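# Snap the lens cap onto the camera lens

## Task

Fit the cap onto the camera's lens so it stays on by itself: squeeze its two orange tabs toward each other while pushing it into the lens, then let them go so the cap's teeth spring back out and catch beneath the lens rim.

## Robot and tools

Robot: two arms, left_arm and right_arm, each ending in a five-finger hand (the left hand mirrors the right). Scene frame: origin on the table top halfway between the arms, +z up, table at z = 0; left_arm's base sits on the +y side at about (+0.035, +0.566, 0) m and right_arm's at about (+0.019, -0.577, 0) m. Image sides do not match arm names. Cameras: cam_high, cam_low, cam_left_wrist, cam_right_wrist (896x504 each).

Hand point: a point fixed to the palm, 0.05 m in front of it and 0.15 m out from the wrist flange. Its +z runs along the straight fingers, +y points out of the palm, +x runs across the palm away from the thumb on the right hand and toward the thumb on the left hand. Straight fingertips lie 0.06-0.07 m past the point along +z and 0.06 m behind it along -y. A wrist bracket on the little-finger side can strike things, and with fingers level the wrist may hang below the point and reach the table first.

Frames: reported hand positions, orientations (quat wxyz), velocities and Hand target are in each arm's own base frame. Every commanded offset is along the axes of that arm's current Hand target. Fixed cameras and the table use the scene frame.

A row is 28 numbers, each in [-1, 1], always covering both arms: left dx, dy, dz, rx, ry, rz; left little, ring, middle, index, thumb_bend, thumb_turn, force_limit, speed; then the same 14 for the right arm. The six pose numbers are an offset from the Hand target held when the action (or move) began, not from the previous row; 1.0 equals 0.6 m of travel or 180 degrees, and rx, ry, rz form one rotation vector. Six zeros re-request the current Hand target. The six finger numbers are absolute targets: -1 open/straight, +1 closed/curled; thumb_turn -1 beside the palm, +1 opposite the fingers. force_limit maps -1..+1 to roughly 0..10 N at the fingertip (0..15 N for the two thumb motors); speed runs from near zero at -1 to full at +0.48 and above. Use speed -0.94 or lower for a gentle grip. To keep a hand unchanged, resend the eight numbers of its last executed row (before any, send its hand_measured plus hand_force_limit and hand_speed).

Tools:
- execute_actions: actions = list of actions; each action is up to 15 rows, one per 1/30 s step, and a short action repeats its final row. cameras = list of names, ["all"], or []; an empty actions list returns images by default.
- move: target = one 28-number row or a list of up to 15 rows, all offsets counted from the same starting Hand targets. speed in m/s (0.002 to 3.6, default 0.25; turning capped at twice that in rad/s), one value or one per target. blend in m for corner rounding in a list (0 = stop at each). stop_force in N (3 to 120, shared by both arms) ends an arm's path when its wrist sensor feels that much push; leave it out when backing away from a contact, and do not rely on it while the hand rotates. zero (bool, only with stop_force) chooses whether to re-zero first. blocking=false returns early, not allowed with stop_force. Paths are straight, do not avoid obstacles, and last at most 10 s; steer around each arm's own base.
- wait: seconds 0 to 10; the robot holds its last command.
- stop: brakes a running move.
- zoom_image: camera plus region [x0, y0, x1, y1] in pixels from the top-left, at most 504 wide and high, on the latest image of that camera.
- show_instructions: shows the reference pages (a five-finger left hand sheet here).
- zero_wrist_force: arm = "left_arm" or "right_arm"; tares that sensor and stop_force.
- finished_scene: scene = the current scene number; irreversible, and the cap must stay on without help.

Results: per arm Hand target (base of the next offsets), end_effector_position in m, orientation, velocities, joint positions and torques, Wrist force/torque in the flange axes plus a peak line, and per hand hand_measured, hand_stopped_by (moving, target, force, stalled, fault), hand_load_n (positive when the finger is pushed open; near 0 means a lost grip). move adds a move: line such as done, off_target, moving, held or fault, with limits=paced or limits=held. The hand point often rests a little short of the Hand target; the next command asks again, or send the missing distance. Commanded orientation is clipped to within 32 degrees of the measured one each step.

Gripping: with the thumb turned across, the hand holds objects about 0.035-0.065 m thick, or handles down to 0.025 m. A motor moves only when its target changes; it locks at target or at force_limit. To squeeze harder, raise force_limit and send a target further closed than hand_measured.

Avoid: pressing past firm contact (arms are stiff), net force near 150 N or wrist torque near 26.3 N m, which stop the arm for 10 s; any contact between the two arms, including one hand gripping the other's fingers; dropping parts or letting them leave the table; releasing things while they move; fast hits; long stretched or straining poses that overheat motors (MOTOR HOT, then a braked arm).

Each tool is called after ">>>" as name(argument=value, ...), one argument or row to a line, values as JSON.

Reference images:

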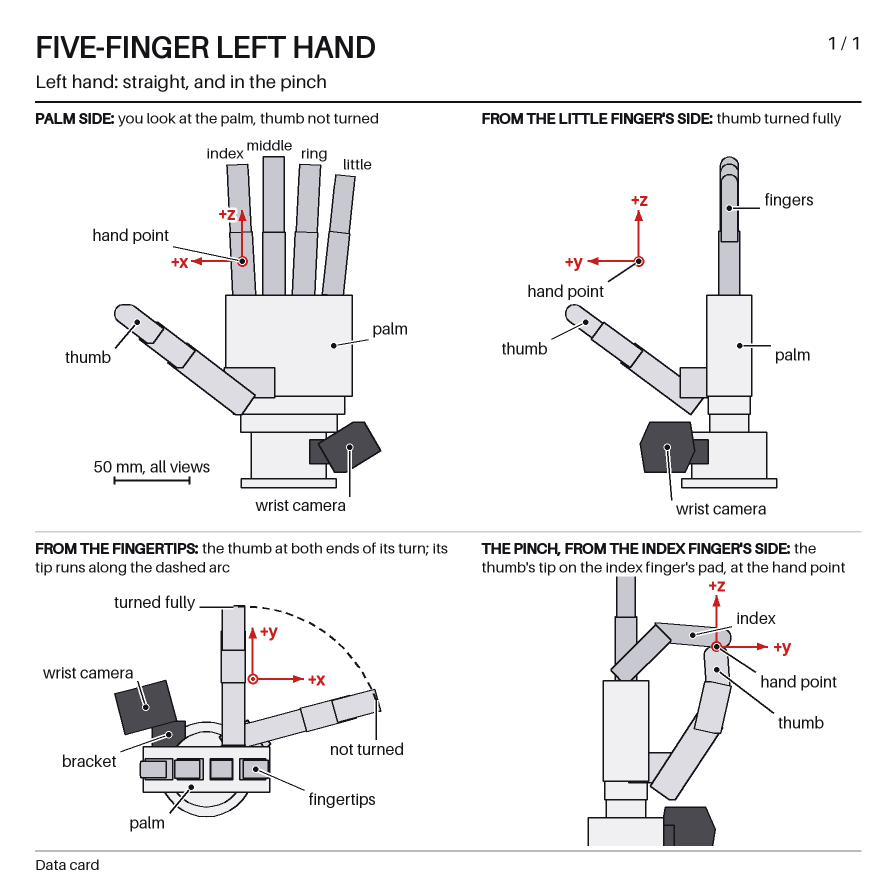

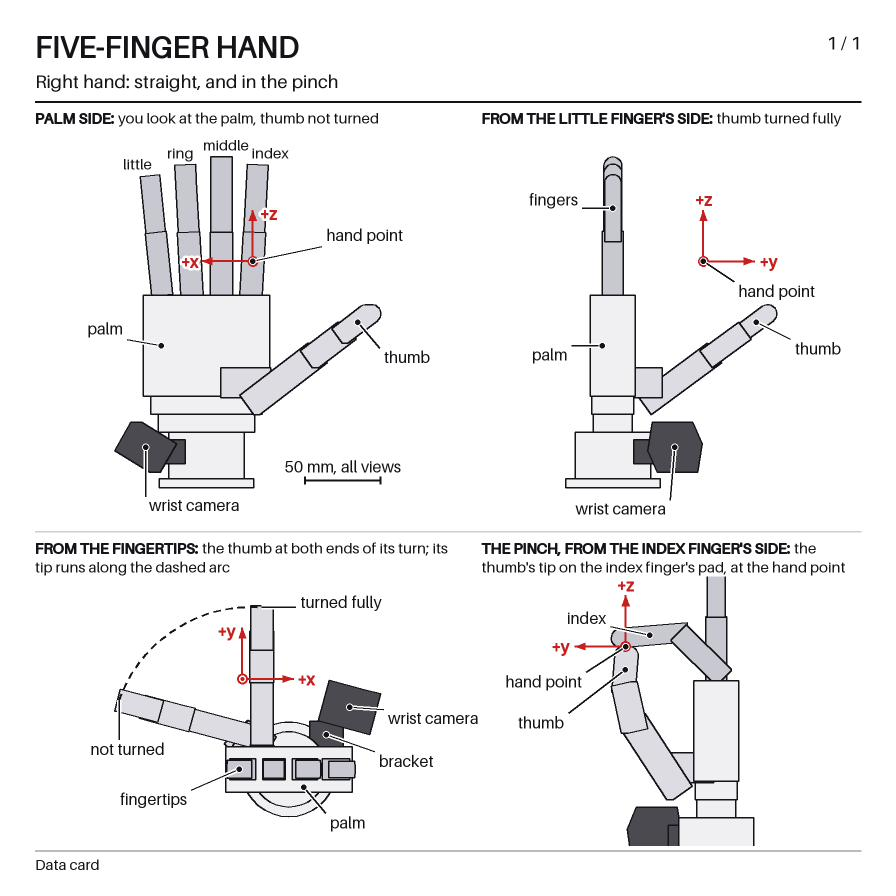

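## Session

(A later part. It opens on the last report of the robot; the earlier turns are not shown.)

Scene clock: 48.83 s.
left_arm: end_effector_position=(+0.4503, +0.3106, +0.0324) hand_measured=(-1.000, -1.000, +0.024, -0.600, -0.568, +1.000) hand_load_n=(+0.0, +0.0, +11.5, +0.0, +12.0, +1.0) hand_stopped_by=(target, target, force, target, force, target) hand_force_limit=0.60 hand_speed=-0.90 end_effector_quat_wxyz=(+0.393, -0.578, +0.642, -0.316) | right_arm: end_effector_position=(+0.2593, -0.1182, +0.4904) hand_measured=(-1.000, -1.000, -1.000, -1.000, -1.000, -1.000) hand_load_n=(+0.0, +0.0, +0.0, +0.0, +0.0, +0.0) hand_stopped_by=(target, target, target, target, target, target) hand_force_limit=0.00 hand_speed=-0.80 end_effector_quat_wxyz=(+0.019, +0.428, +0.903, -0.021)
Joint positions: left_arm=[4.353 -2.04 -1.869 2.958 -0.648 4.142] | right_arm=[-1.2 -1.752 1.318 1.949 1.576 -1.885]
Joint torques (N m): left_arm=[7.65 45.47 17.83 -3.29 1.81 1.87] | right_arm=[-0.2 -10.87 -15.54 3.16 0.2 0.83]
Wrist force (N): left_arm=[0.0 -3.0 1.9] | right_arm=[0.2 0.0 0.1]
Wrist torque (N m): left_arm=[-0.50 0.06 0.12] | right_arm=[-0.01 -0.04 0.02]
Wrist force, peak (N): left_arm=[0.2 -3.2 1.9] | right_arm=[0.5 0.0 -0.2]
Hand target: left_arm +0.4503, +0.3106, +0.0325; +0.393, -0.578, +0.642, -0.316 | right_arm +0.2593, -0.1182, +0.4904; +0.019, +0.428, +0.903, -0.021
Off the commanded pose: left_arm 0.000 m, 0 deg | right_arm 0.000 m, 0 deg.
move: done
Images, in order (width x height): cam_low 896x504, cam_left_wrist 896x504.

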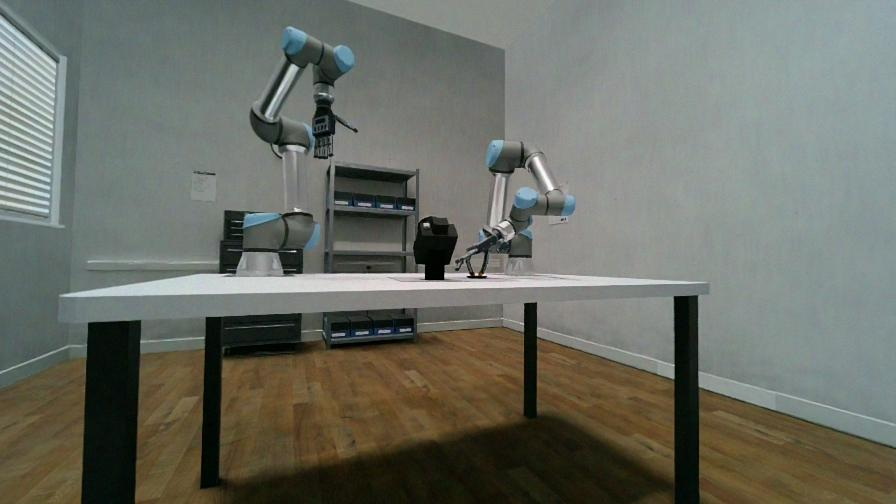

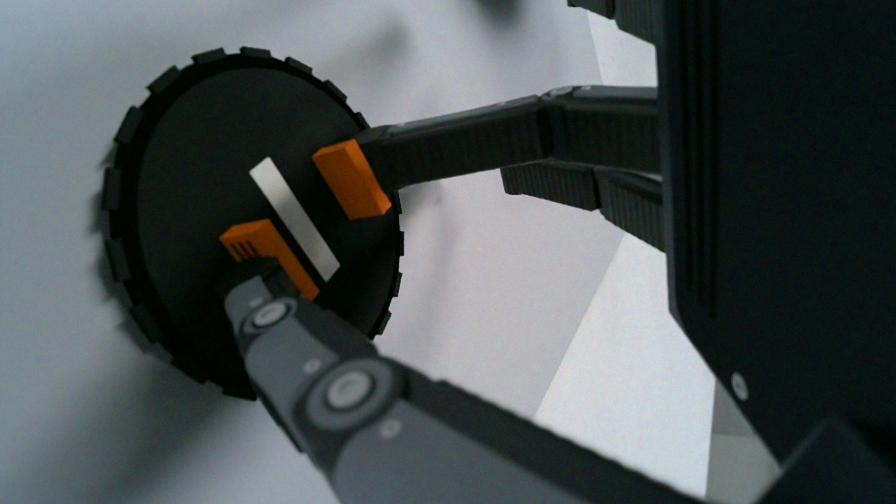

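>>> move(
  target=[-0.0348,-0.215,-0.1232,0,0,0,-1,-1,0.6,-0.6,-0.1,1,0.6,-0.9,0,0,0,0,0,0,-1,-1,-1,-1,-1,-1,0,-0.8],
  cameras=["all"],
  speed=0.08,
)

>>> zoom_image(
  camera="cam_low",
  region=[400, 200, 520, 290],
)

>>> zoom_image(
  camera="cam_left_wrist",
  region=[80, 0, 500, 400],
)

>>> zoom_image(
  camera="cam_right_wrist",
  region=[260, 260, 560, 480],
)

Scene clock: 51.47 s.
left_arm: end_effector_position=(+0.4502, +0.3108, +0.1826) hand_measured=(-1.000, -1.000, +0.024, -0.600, -0.568, +1.000) hand_load_n=(+0.0, +0.0, +11.5, +0.0, +12.0, +1.0) hand_stopped_by=(target, target, force, target, force, target) hand_force_limit=0.60 hand_speed=-0.90 end_effector_quat_wxyz=(+0.393, -0.578, +0.642, -0.316) | right_arm: end_effector_position=(+0.2593, -0.1182, +0.4904) hand_measured=(-1.000, -1.000, -1.000, -1.000, -1.000, -1.000) hand_load_n=(+0.0, +0.0, +0.0, +0.0, +0.0, +0.0) hand_stopped_by=(target, target, target, target, target, target) hand_force_limit=0.00 hand_speed=-0.80 end_effector_quat_wxyz=(+0.019, +0.428, +0.903, -0.021)
Joint positions: left_arm=[4.353 -1.84 -1.701 2.59 -0.648 4.142] | right_arm=[-1.2 -1.752 1.318 1.949 1.576 -1.885]
Joint torques (N m): left_arm=[9.06 18.51 11.12 0.71 2.34 2.13] | right_arm=[-0.37 -10.03 -16.77 3.14 0.3 0.69]
Wrist force (N): left_arm=[0.6 -2.8 2.3] | right_arm=[0.3 0.0 0.0]
Wrist torque (N m): left_arm=[-0.42 0.00 0.12] | right_arm=[0.01 -0.05 0.03]
Wrist force, peak (N): left_arm=[0.3 -3.6 2.2] | right_arm=[0.5 0.2 -0.2]
Hand target: left_arm +0.4502, +0.3108, +0.1826; +0.393, -0.578, +0.642, -0.316 | right_arm +0.2593, -0.1182, +0.4904; +0.019, +0.428, +0.903, -0.021
Off the commanded pose: left_arm 0.000 m, 0 deg | right_arm 0.000 m, 0 deg.
move: done

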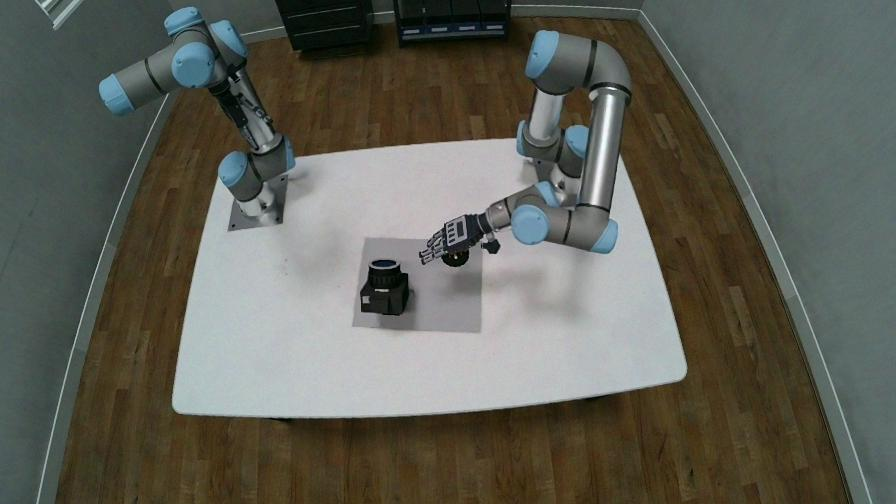

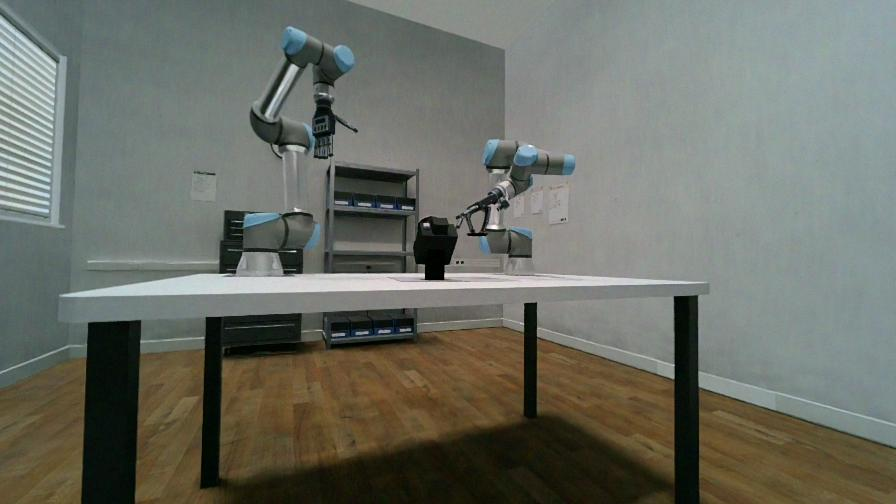

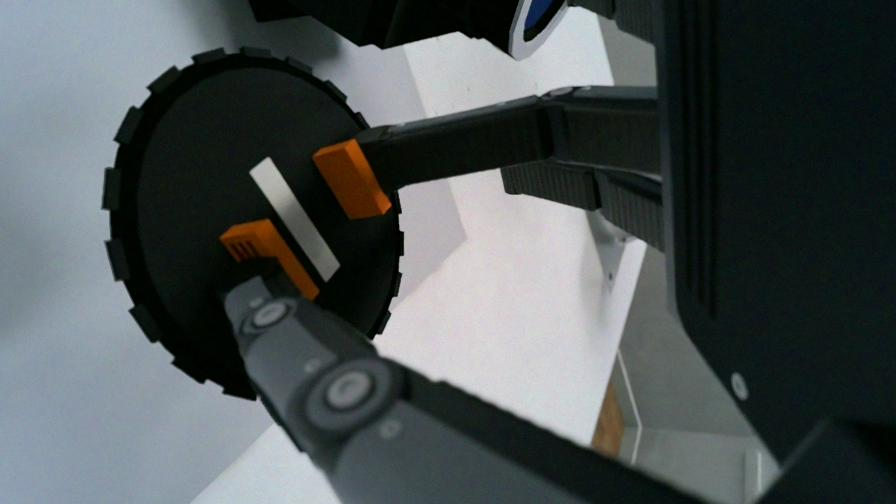

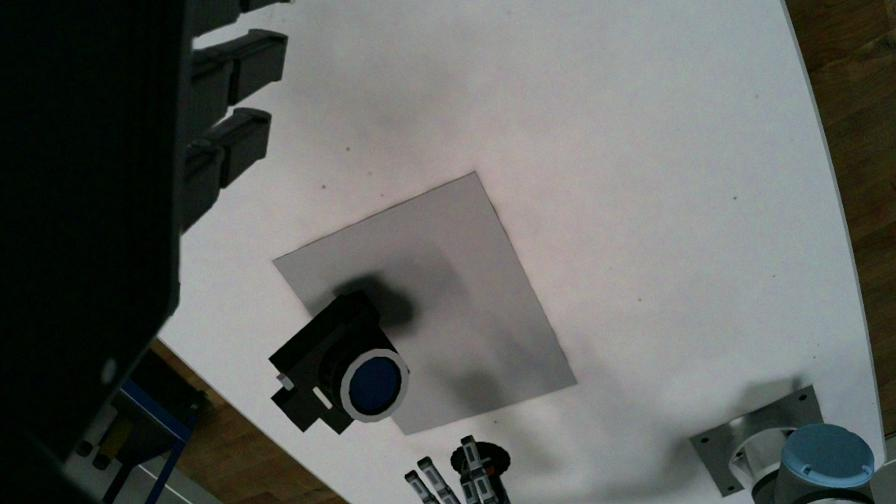

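Scaled by 4.200 from the camera's 896x504 image, which has a finer 1280x720 frame.

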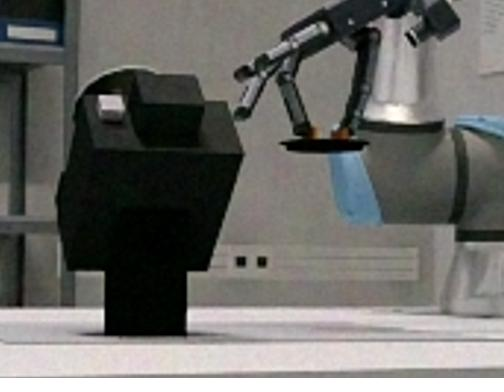

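Scaled by 1.200 from the camera's 896x504 image, which has a finer 1280x720 frame.

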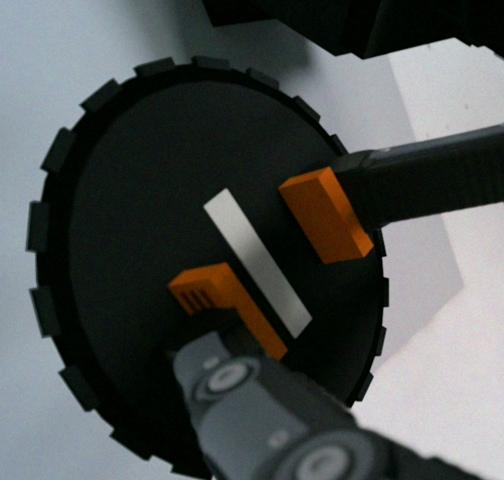

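Scaled by 1.680 from the camera's 896x504 image, which has a finer 1280x720 frame.

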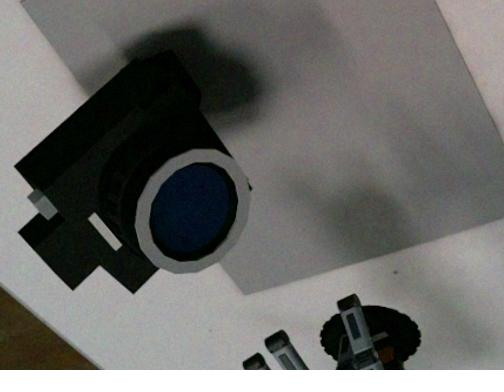

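>>> zoom_image(
  camera="cam_high",
  region=[362, 250, 410, 292],
)

>>> zoom_image(
  camera="cam_right_wrist",
  region=[325, 335, 425, 435],
)

>>> zoom_image(
  camera="cam_low",
  region=[405, 205, 465, 255],
)

>>> zoom_image(
  camera="cam_low",
  region=[400, 250, 560, 290],
)

Scaled by 10.500 from the camera's 896x504 image, which has a finer 1280x720 frame.

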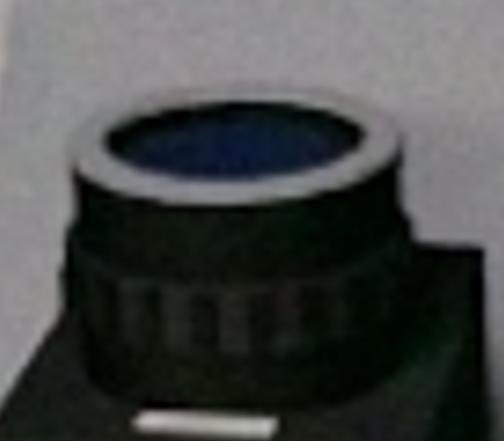

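Scaled by 5.040 from the camera's 896x504 image, which has a finer 1280x720 frame.

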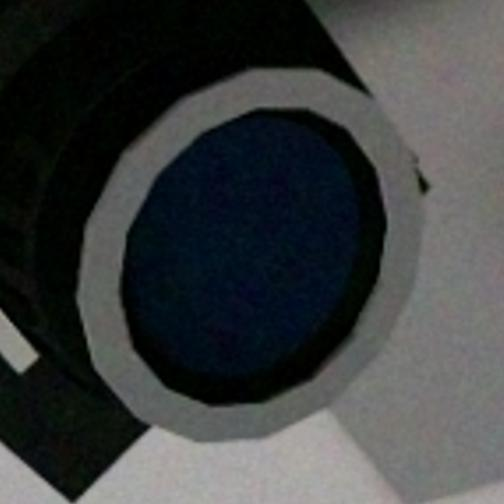

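Scaled by 8.400 from the camera's 896x504 image, which has a finer 1280x720 frame.

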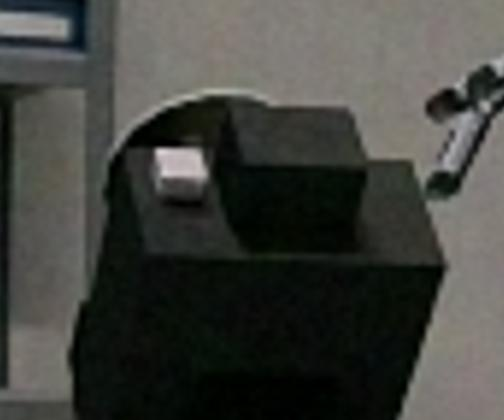

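Scaled by 3.150 from the camera's 896x504 image, which has a finer 1280x720 frame.

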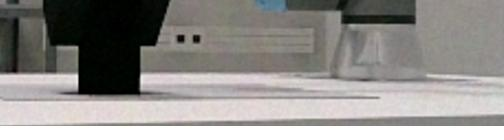

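>>> move(
  target=[0.0343,-0.1102,-0.063,0.0075,-0.1162,0.2009,-1,-1,0.6,-0.6,-0.1,1,0.6,-0.9,0,0,0,0,0,0,-1,-1,-1,-1,-1,-1,0,-0.8],
  cameras=["all"],
  speed=0.15,
)

>>> zoom_image(
  camera="cam_high",
  region=[350, 190, 500, 310],
)

>>> zoom_image(
  camera="cam_low",
  region=[400, 190, 520, 290],
)

Scene clock: 57.47 s.
left_arm: end_effector_position=(+0.4494, +0.2798, +0.2552) hand_measured=(-1.000, -1.000, +0.024, -0.600, -0.568, +1.000) hand_load_n=(+0.0, +0.0, +11.5, +0.0, +12.0, +1.0) hand_stopped_by=(target, target, force, target, force, target) hand_force_limit=0.60 hand_speed=-0.90 end_effector_quat_wxyz=(+0.586, -0.394, +0.704, -0.079) end_effector_velocity=(+0.000, +0.000, -0.002) end_effector_angular_velocity=(-0.010, +0.002, +0.000) | right_arm: end_effector_position=(+0.2593, -0.1182, +0.4904) hand_measured=(-1.000, -1.000, -1.000, -1.000, -1.000, -1.000) hand_load_n=(+0.0, +0.0, +0.0, +0.0, +0.0, +0.0) hand_stopped_by=(target, target, target, target, target, target) hand_force_limit=0.00 hand_speed=-0.80 end_effector_quat_wxyz=(+0.019, +0.428, +0.903, -0.021)
Joint positions: left_arm=[4.18 -1.418 -1.985 3.022 -0.944 4.3] | right_arm=[-1.2 -1.752 1.318 1.949 1.576 -1.885]
Joint velocities: left_arm=[0.001 -0.004 0.001 -0.005 0.002 -0.003] | right_arm=[within noise]
Joint torques (N m): left_arm=[7.62 3.27 26.91 -2.38 2.16 -2.57] | right_arm=[0 -9.57 -17.16 3.22 0.05 0.8]
Wrist force (N): left_arm=[-1.6 -2.2 2.3] | right_arm=[0.6 -0.1 0.0]
Wrist torque (N m): left_arm=[-0.45 0.32 -0.01] | right_arm=[-0.01 -0.09 0.03]
Wrist force, peak (N): left_arm=[-1.5 -3.0 2.6] | right_arm=[0.6 -0.1 0.0]
Hand target: left_arm +0.4494, +0.2799, +0.2552; +0.586, -0.394, +0.704, -0.079 | right_arm +0.2593, -0.1182, +0.4904; +0.019, +0.428, +0.903, -0.021
Off the commanded pose: left_arm 0.000 m, 0 deg | right_arm 0.000 m, 0 deg.
move: done

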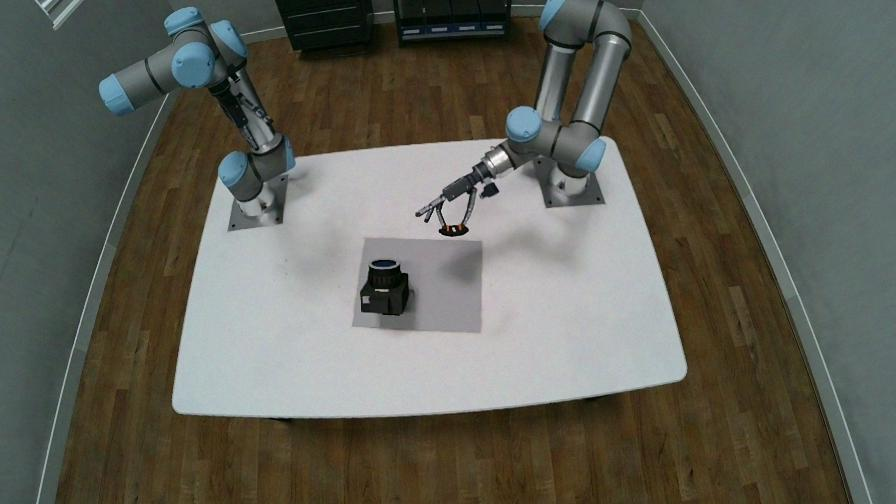

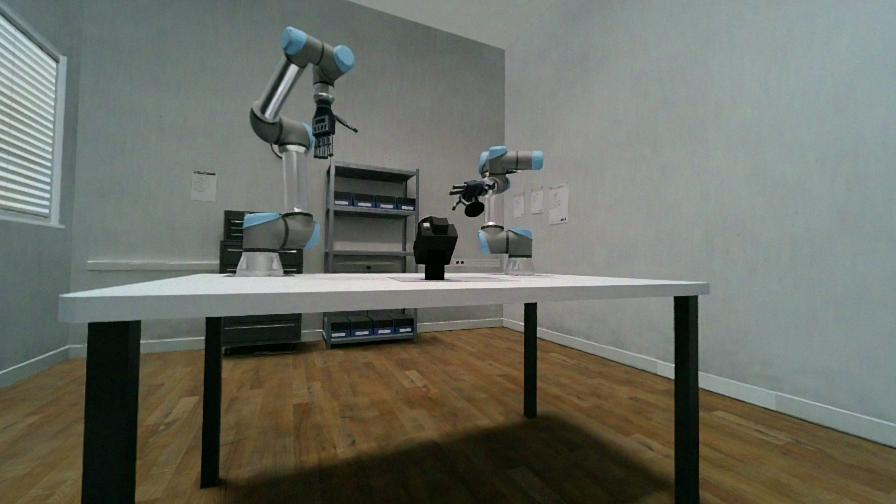

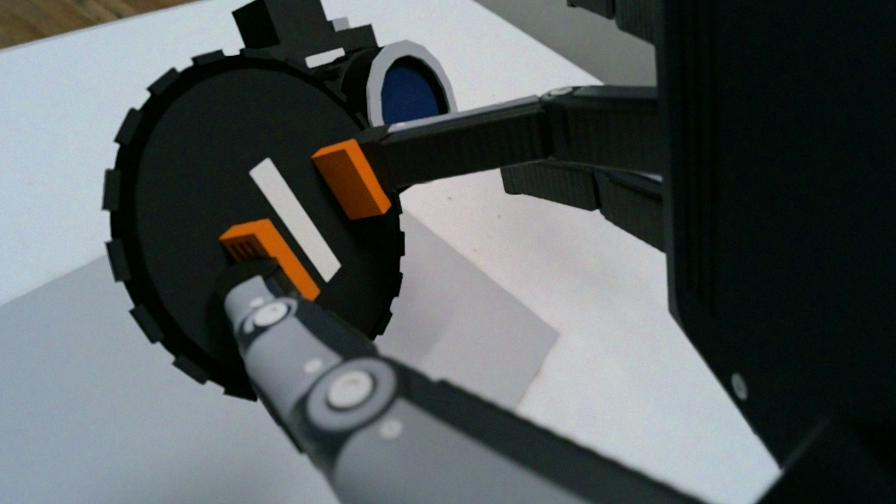

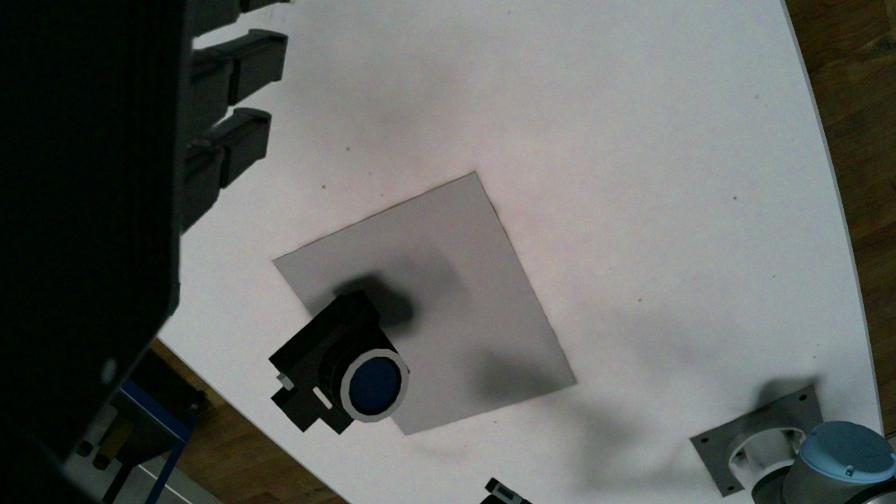

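Scaled by 3.360 from the camera's 896x504 image, which has a finer 1280x720 frame.

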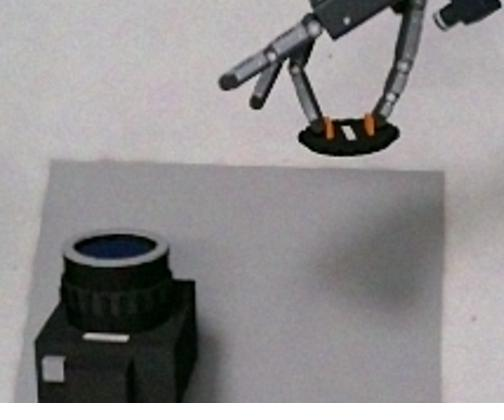

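Scaled by 4.200 from the camera's 896x504 image, which has a finer 1280x720 frame.

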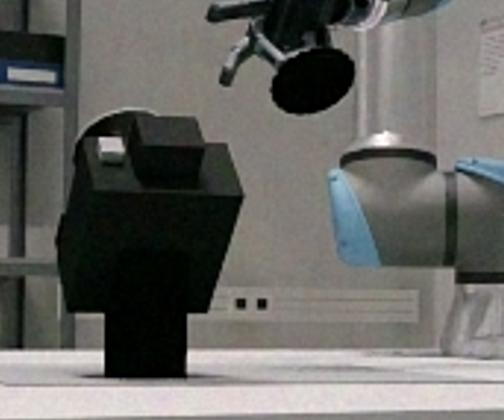

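>>> move(
  target=[0.0035,-0.1667,0.308,0,0,0,-1,-1,0.6,-0.6,-0.1,1,0.6,-0.9,0,0,0,0,0,0,-1,-1,-1,-1,-1,-1,0,-0.8],
  cameras=["all"],
  speed=0.1,
)

>>> zoom_image(
  camera="cam_high",
  region=[350, 200, 450, 310],
)

>>> zoom_image(
  camera="cam_low",
  region=[390, 180, 510, 290],
)

>>> zoom_image(
  camera="cam_right_wrist",
  region=[250, 300, 500, 504],
)

Scene clock: 60.40 s.
left_arm: end_effector_position=(+0.6595, +0.2754, +0.2549) hand_measured=(-1.000, -1.000, +0.024, -0.600, -0.568, +1.000) hand_load_n=(+0.0, +0.0, +11.5, +0.0, +12.0, +1.0) hand_stopped_by=(target, target, force, target, force, target) hand_force_limit=0.60 hand_speed=-0.90 end_effector_quat_wxyz=(+0.586, -0.394, +0.704, -0.079) | right_arm: end_effector_position=(+0.2593, -0.1182, +0.4904) hand_measured=(-1.000, -1.000, -1.000, -1.000, -1.000, -1.000) hand_load_n=(+0.0, +0.0, +0.0, +0.0, +0.0, +0.0) hand_stopped_by=(target, target, target, target, target, target) hand_force_limit=0.00 hand_speed=-0.80 end_effector_quat_wxyz=(+0.019, +0.428, +0.903, -0.021)
Joint positions: left_arm=[3.759 -1.868 -1.494 3.047 -1.341 4.143] | right_arm=[-1.2 -1.752 1.318 1.949 1.576 -1.885]
Joint torques (N m): left_arm=[5.92 36.42 25.9 4.08 0.57 2.5] | right_arm=[0.05 -10.89 -16.58 3.2 0.19 0.95]
Wrist force (N): left_arm=[-1.9 -2.2 2.3] | right_arm=[0.2 0.1 -0.1]
Wrist torque (N m): left_arm=[-0.42 0.37 -0.04] | right_arm=[0.03 -0.03 0.02]
Wrist force, peak (N): left_arm=[-1.8 -2.7 3.1] | right_arm=[0.5 0.1 -0.3]
Hand target: left_arm +0.6595, +0.2755, +0.2551; +0.586, -0.394, +0.704, -0.079 | right_arm +0.2593, -0.1182, +0.4904; +0.019, +0.428, +0.903, -0.021
Off the commanded pose: left_arm 0.000 m, 0 deg | right_arm 0.000 m, 0 deg.
move: done

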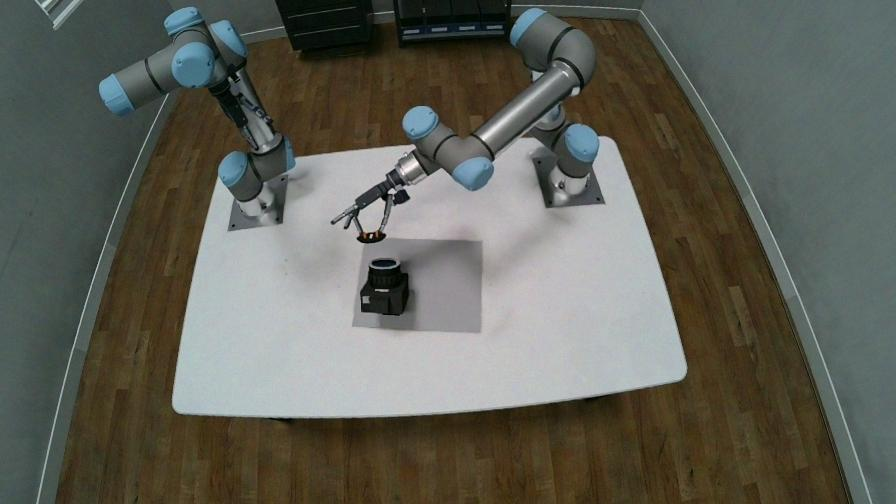

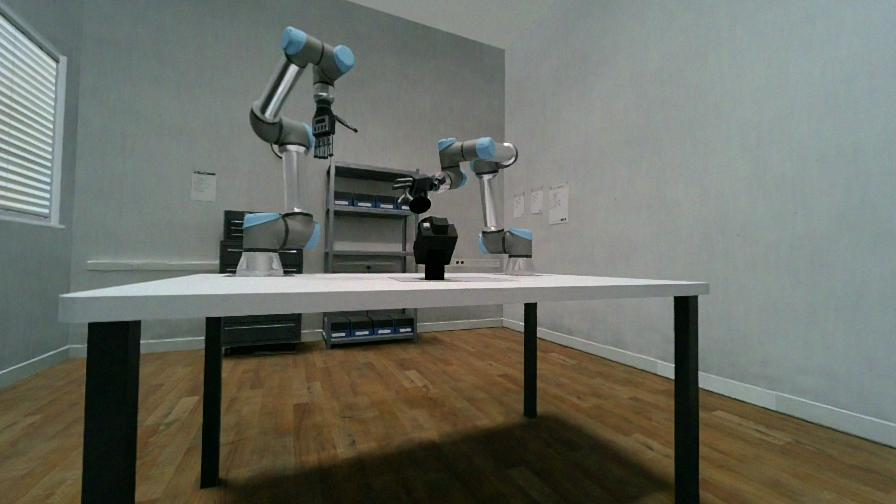

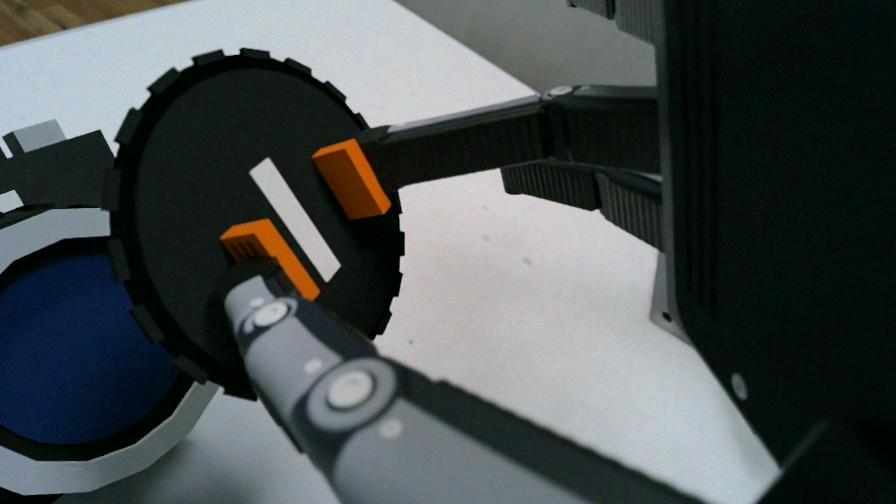

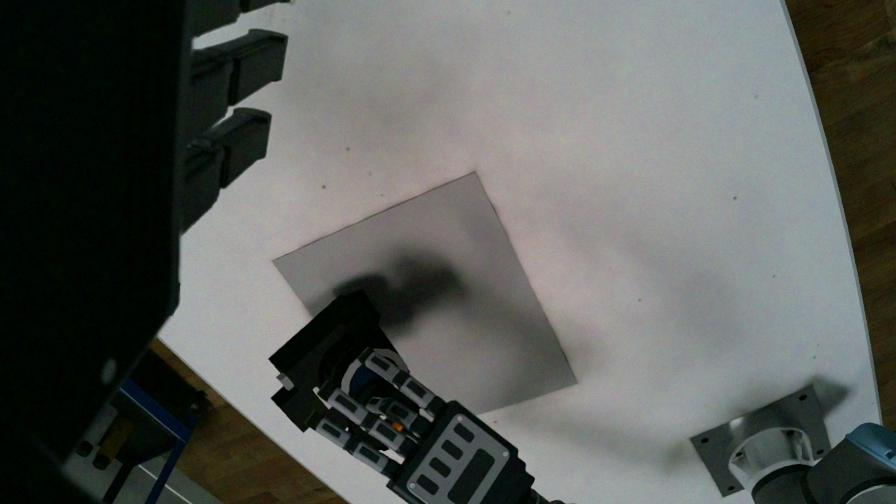

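Scaled by 4.582 from the camera's 896x504 image, which has a finer 1280x720 frame.

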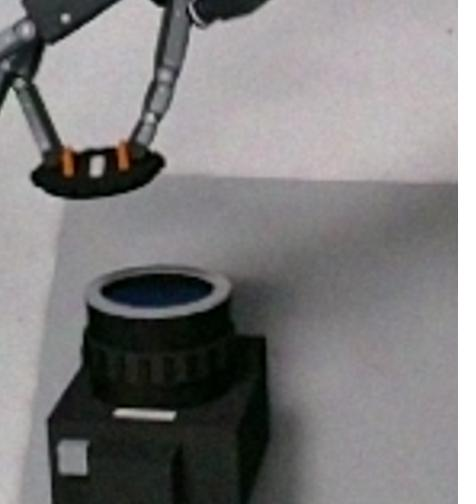

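Scaled by 4.200 from the camera's 896x504 image, which has a finer 1280x720 frame.

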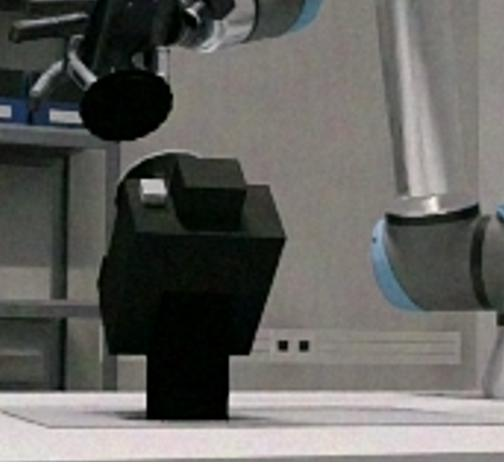

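Scaled by 2.016 from the camera's 896x504 image, which has a finer 1280x720 frame.

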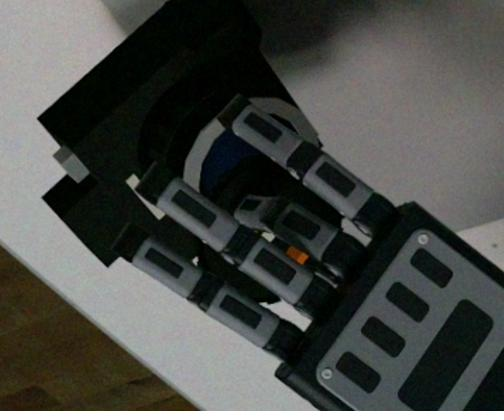

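>>> zoom_image(
  camera="cam_left_wrist",
  region=[0, 100, 420, 504],
)

Scaled by 1.200 from the camera's 896x504 image, which has a finer 1280x720 frame.

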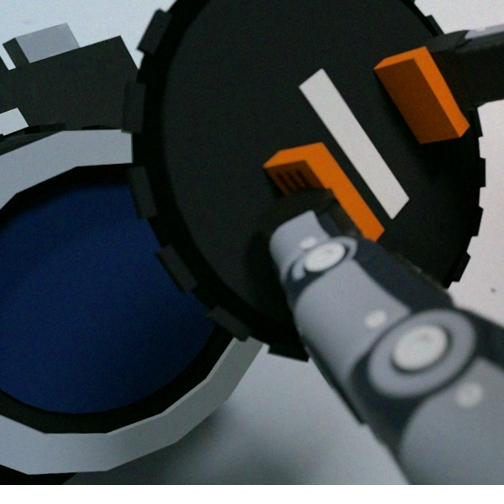

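>>> move(
  target=[0.0088,0.0827,-0.014,0,0,0,-1,-1,0.6,-0.6,-0.1,1,0.6,-0.9,0,0,0,0,0,0,-1,-1,-1,-1,-1,-1,0,-0.8],
  cameras=["cam_high","cam_low","cam_left_wrist"],
  speed=0.06,
)

>>> zoom_image(
  camera="cam_high",
  region=[355, 225, 415, 285],
)

>>> zoom_image(
  camera="cam_low",
  region=[395, 190, 455, 250],
)

>>> zoom_image(
  camera="cam_left_wrist",
  region=[0, 0, 420, 404],
)

Scene clock: 62.43 s.
left_arm: end_effector_position=(+0.6291, +0.3029, +0.2253) hand_measured=(-1.000, -1.000, +0.024, -0.600, -0.568, +1.000) hand_load_n=(+0.0, +0.0, +11.5, +0.0, +12.0, +1.0) hand_stopped_by=(target, target, force, target, force, target) hand_force_limit=0.60 hand_speed=-0.90 end_effector_quat_wxyz=(+0.586, -0.394, +0.704, -0.079) | right_arm: end_effector_position=(+0.2593, -0.1182, +0.4904) hand_measured=(-1.000, -1.000, -1.000, -1.000, -1.000, -1.000) hand_load_n=(+0.0, +0.0, +0.0, +0.0, +0.0, +0.0) hand_stopped_by=(target, target, target, target, target, target) hand_force_limit=0.00 hand_speed=-0.80 end_effector_quat_wxyz=(+0.019, +0.428, +0.903, -0.021)
Joint positions: left_arm=[3.845 -1.845 -1.603 3.126 -1.26 4.171] | right_arm=[-1.2 -1.752 1.318 1.949 1.576 -1.885]
Joint torques (N m): left_arm=[-9.69 30.82 25.74 -2.43 -1 -2.46] | right_arm=[-0.49 -11.08 -17.32 3.34 0.26 0.92]
Wrist force (N): left_arm=[-2.0 -2.6 2.3] | right_arm=[0.1 0.0 -0.1]
Wrist torque (N m): left_arm=[-0.49 0.40 -0.08] | right_arm=[0.01 -0.02 0.01]
Wrist force, peak (N): left_arm=[-2.3 -2.7 2.5] | right_arm=[0.5 0.0 0.0]
Hand target: left_arm +0.6291, +0.3028, +0.2252; +0.586, -0.394, +0.704, -0.079 | right_arm +0.2593, -0.1182, +0.4904; +0.019, +0.428, +0.903, -0.021
Off the commanded pose: left_arm 0.000 m, 0 deg | right_arm 0.000 m, 0 deg.
move: done
Images, in order (width x height): cam_high 896x504, cam_low 896x504, cam_left_wrist 896x504.

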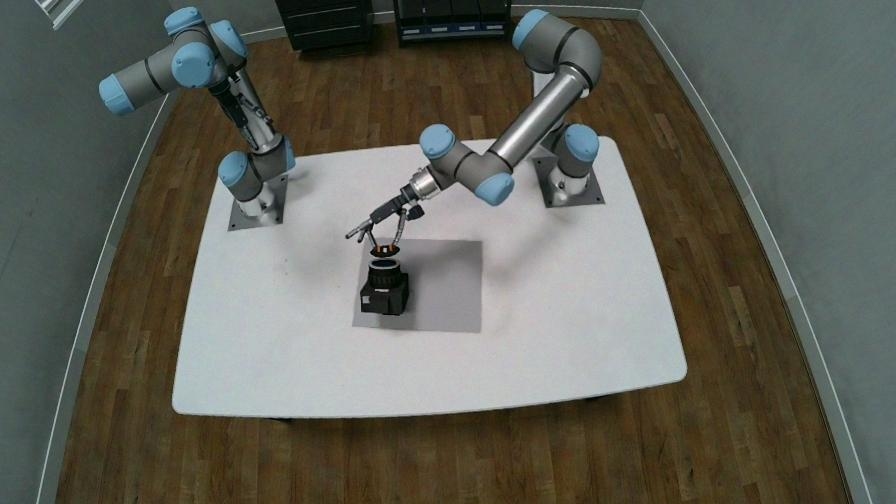

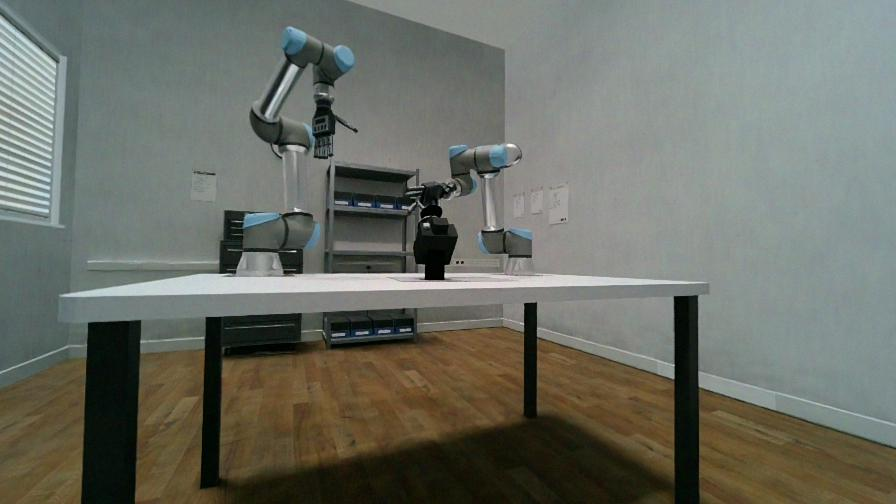

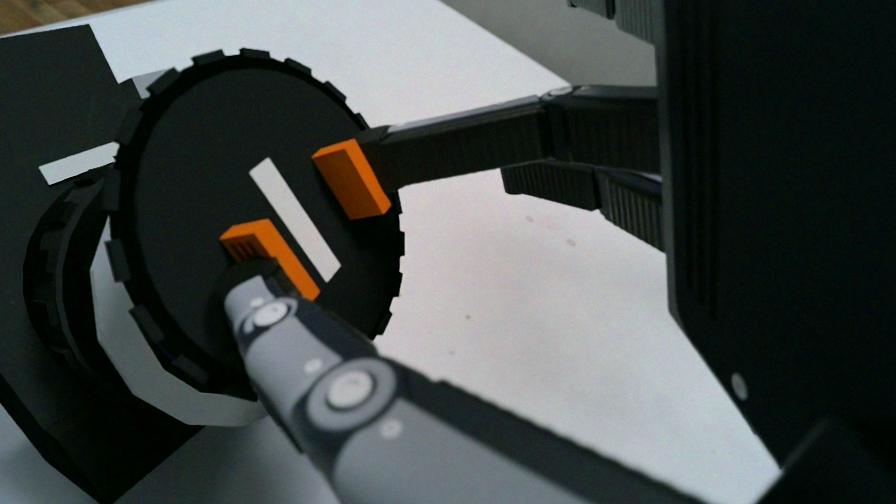

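Scaled by 8.400 from the camera's 896x504 image, which has a finer 1280x720 frame.

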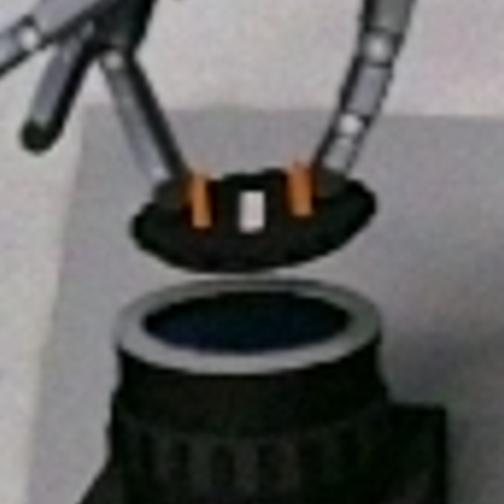

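Scaled by 8.400 from the camera's 896x504 image, which has a finer 1280x720 frame.

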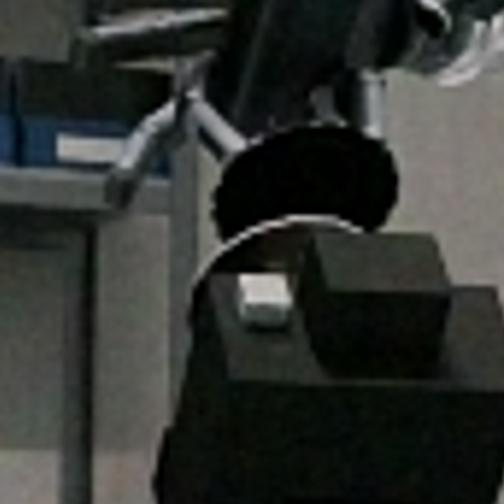

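Scaled by 1.200 from the camera's 896x504 image, which has a finer 1280x720 frame.

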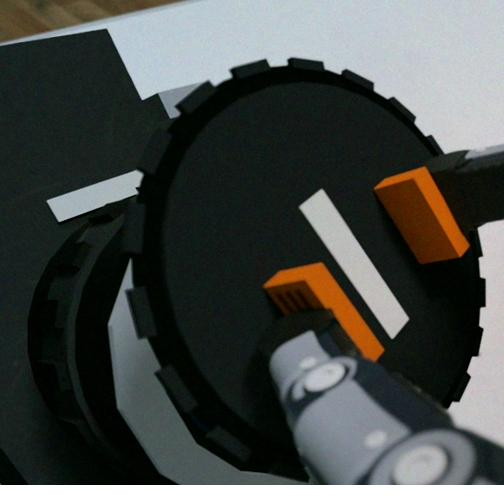

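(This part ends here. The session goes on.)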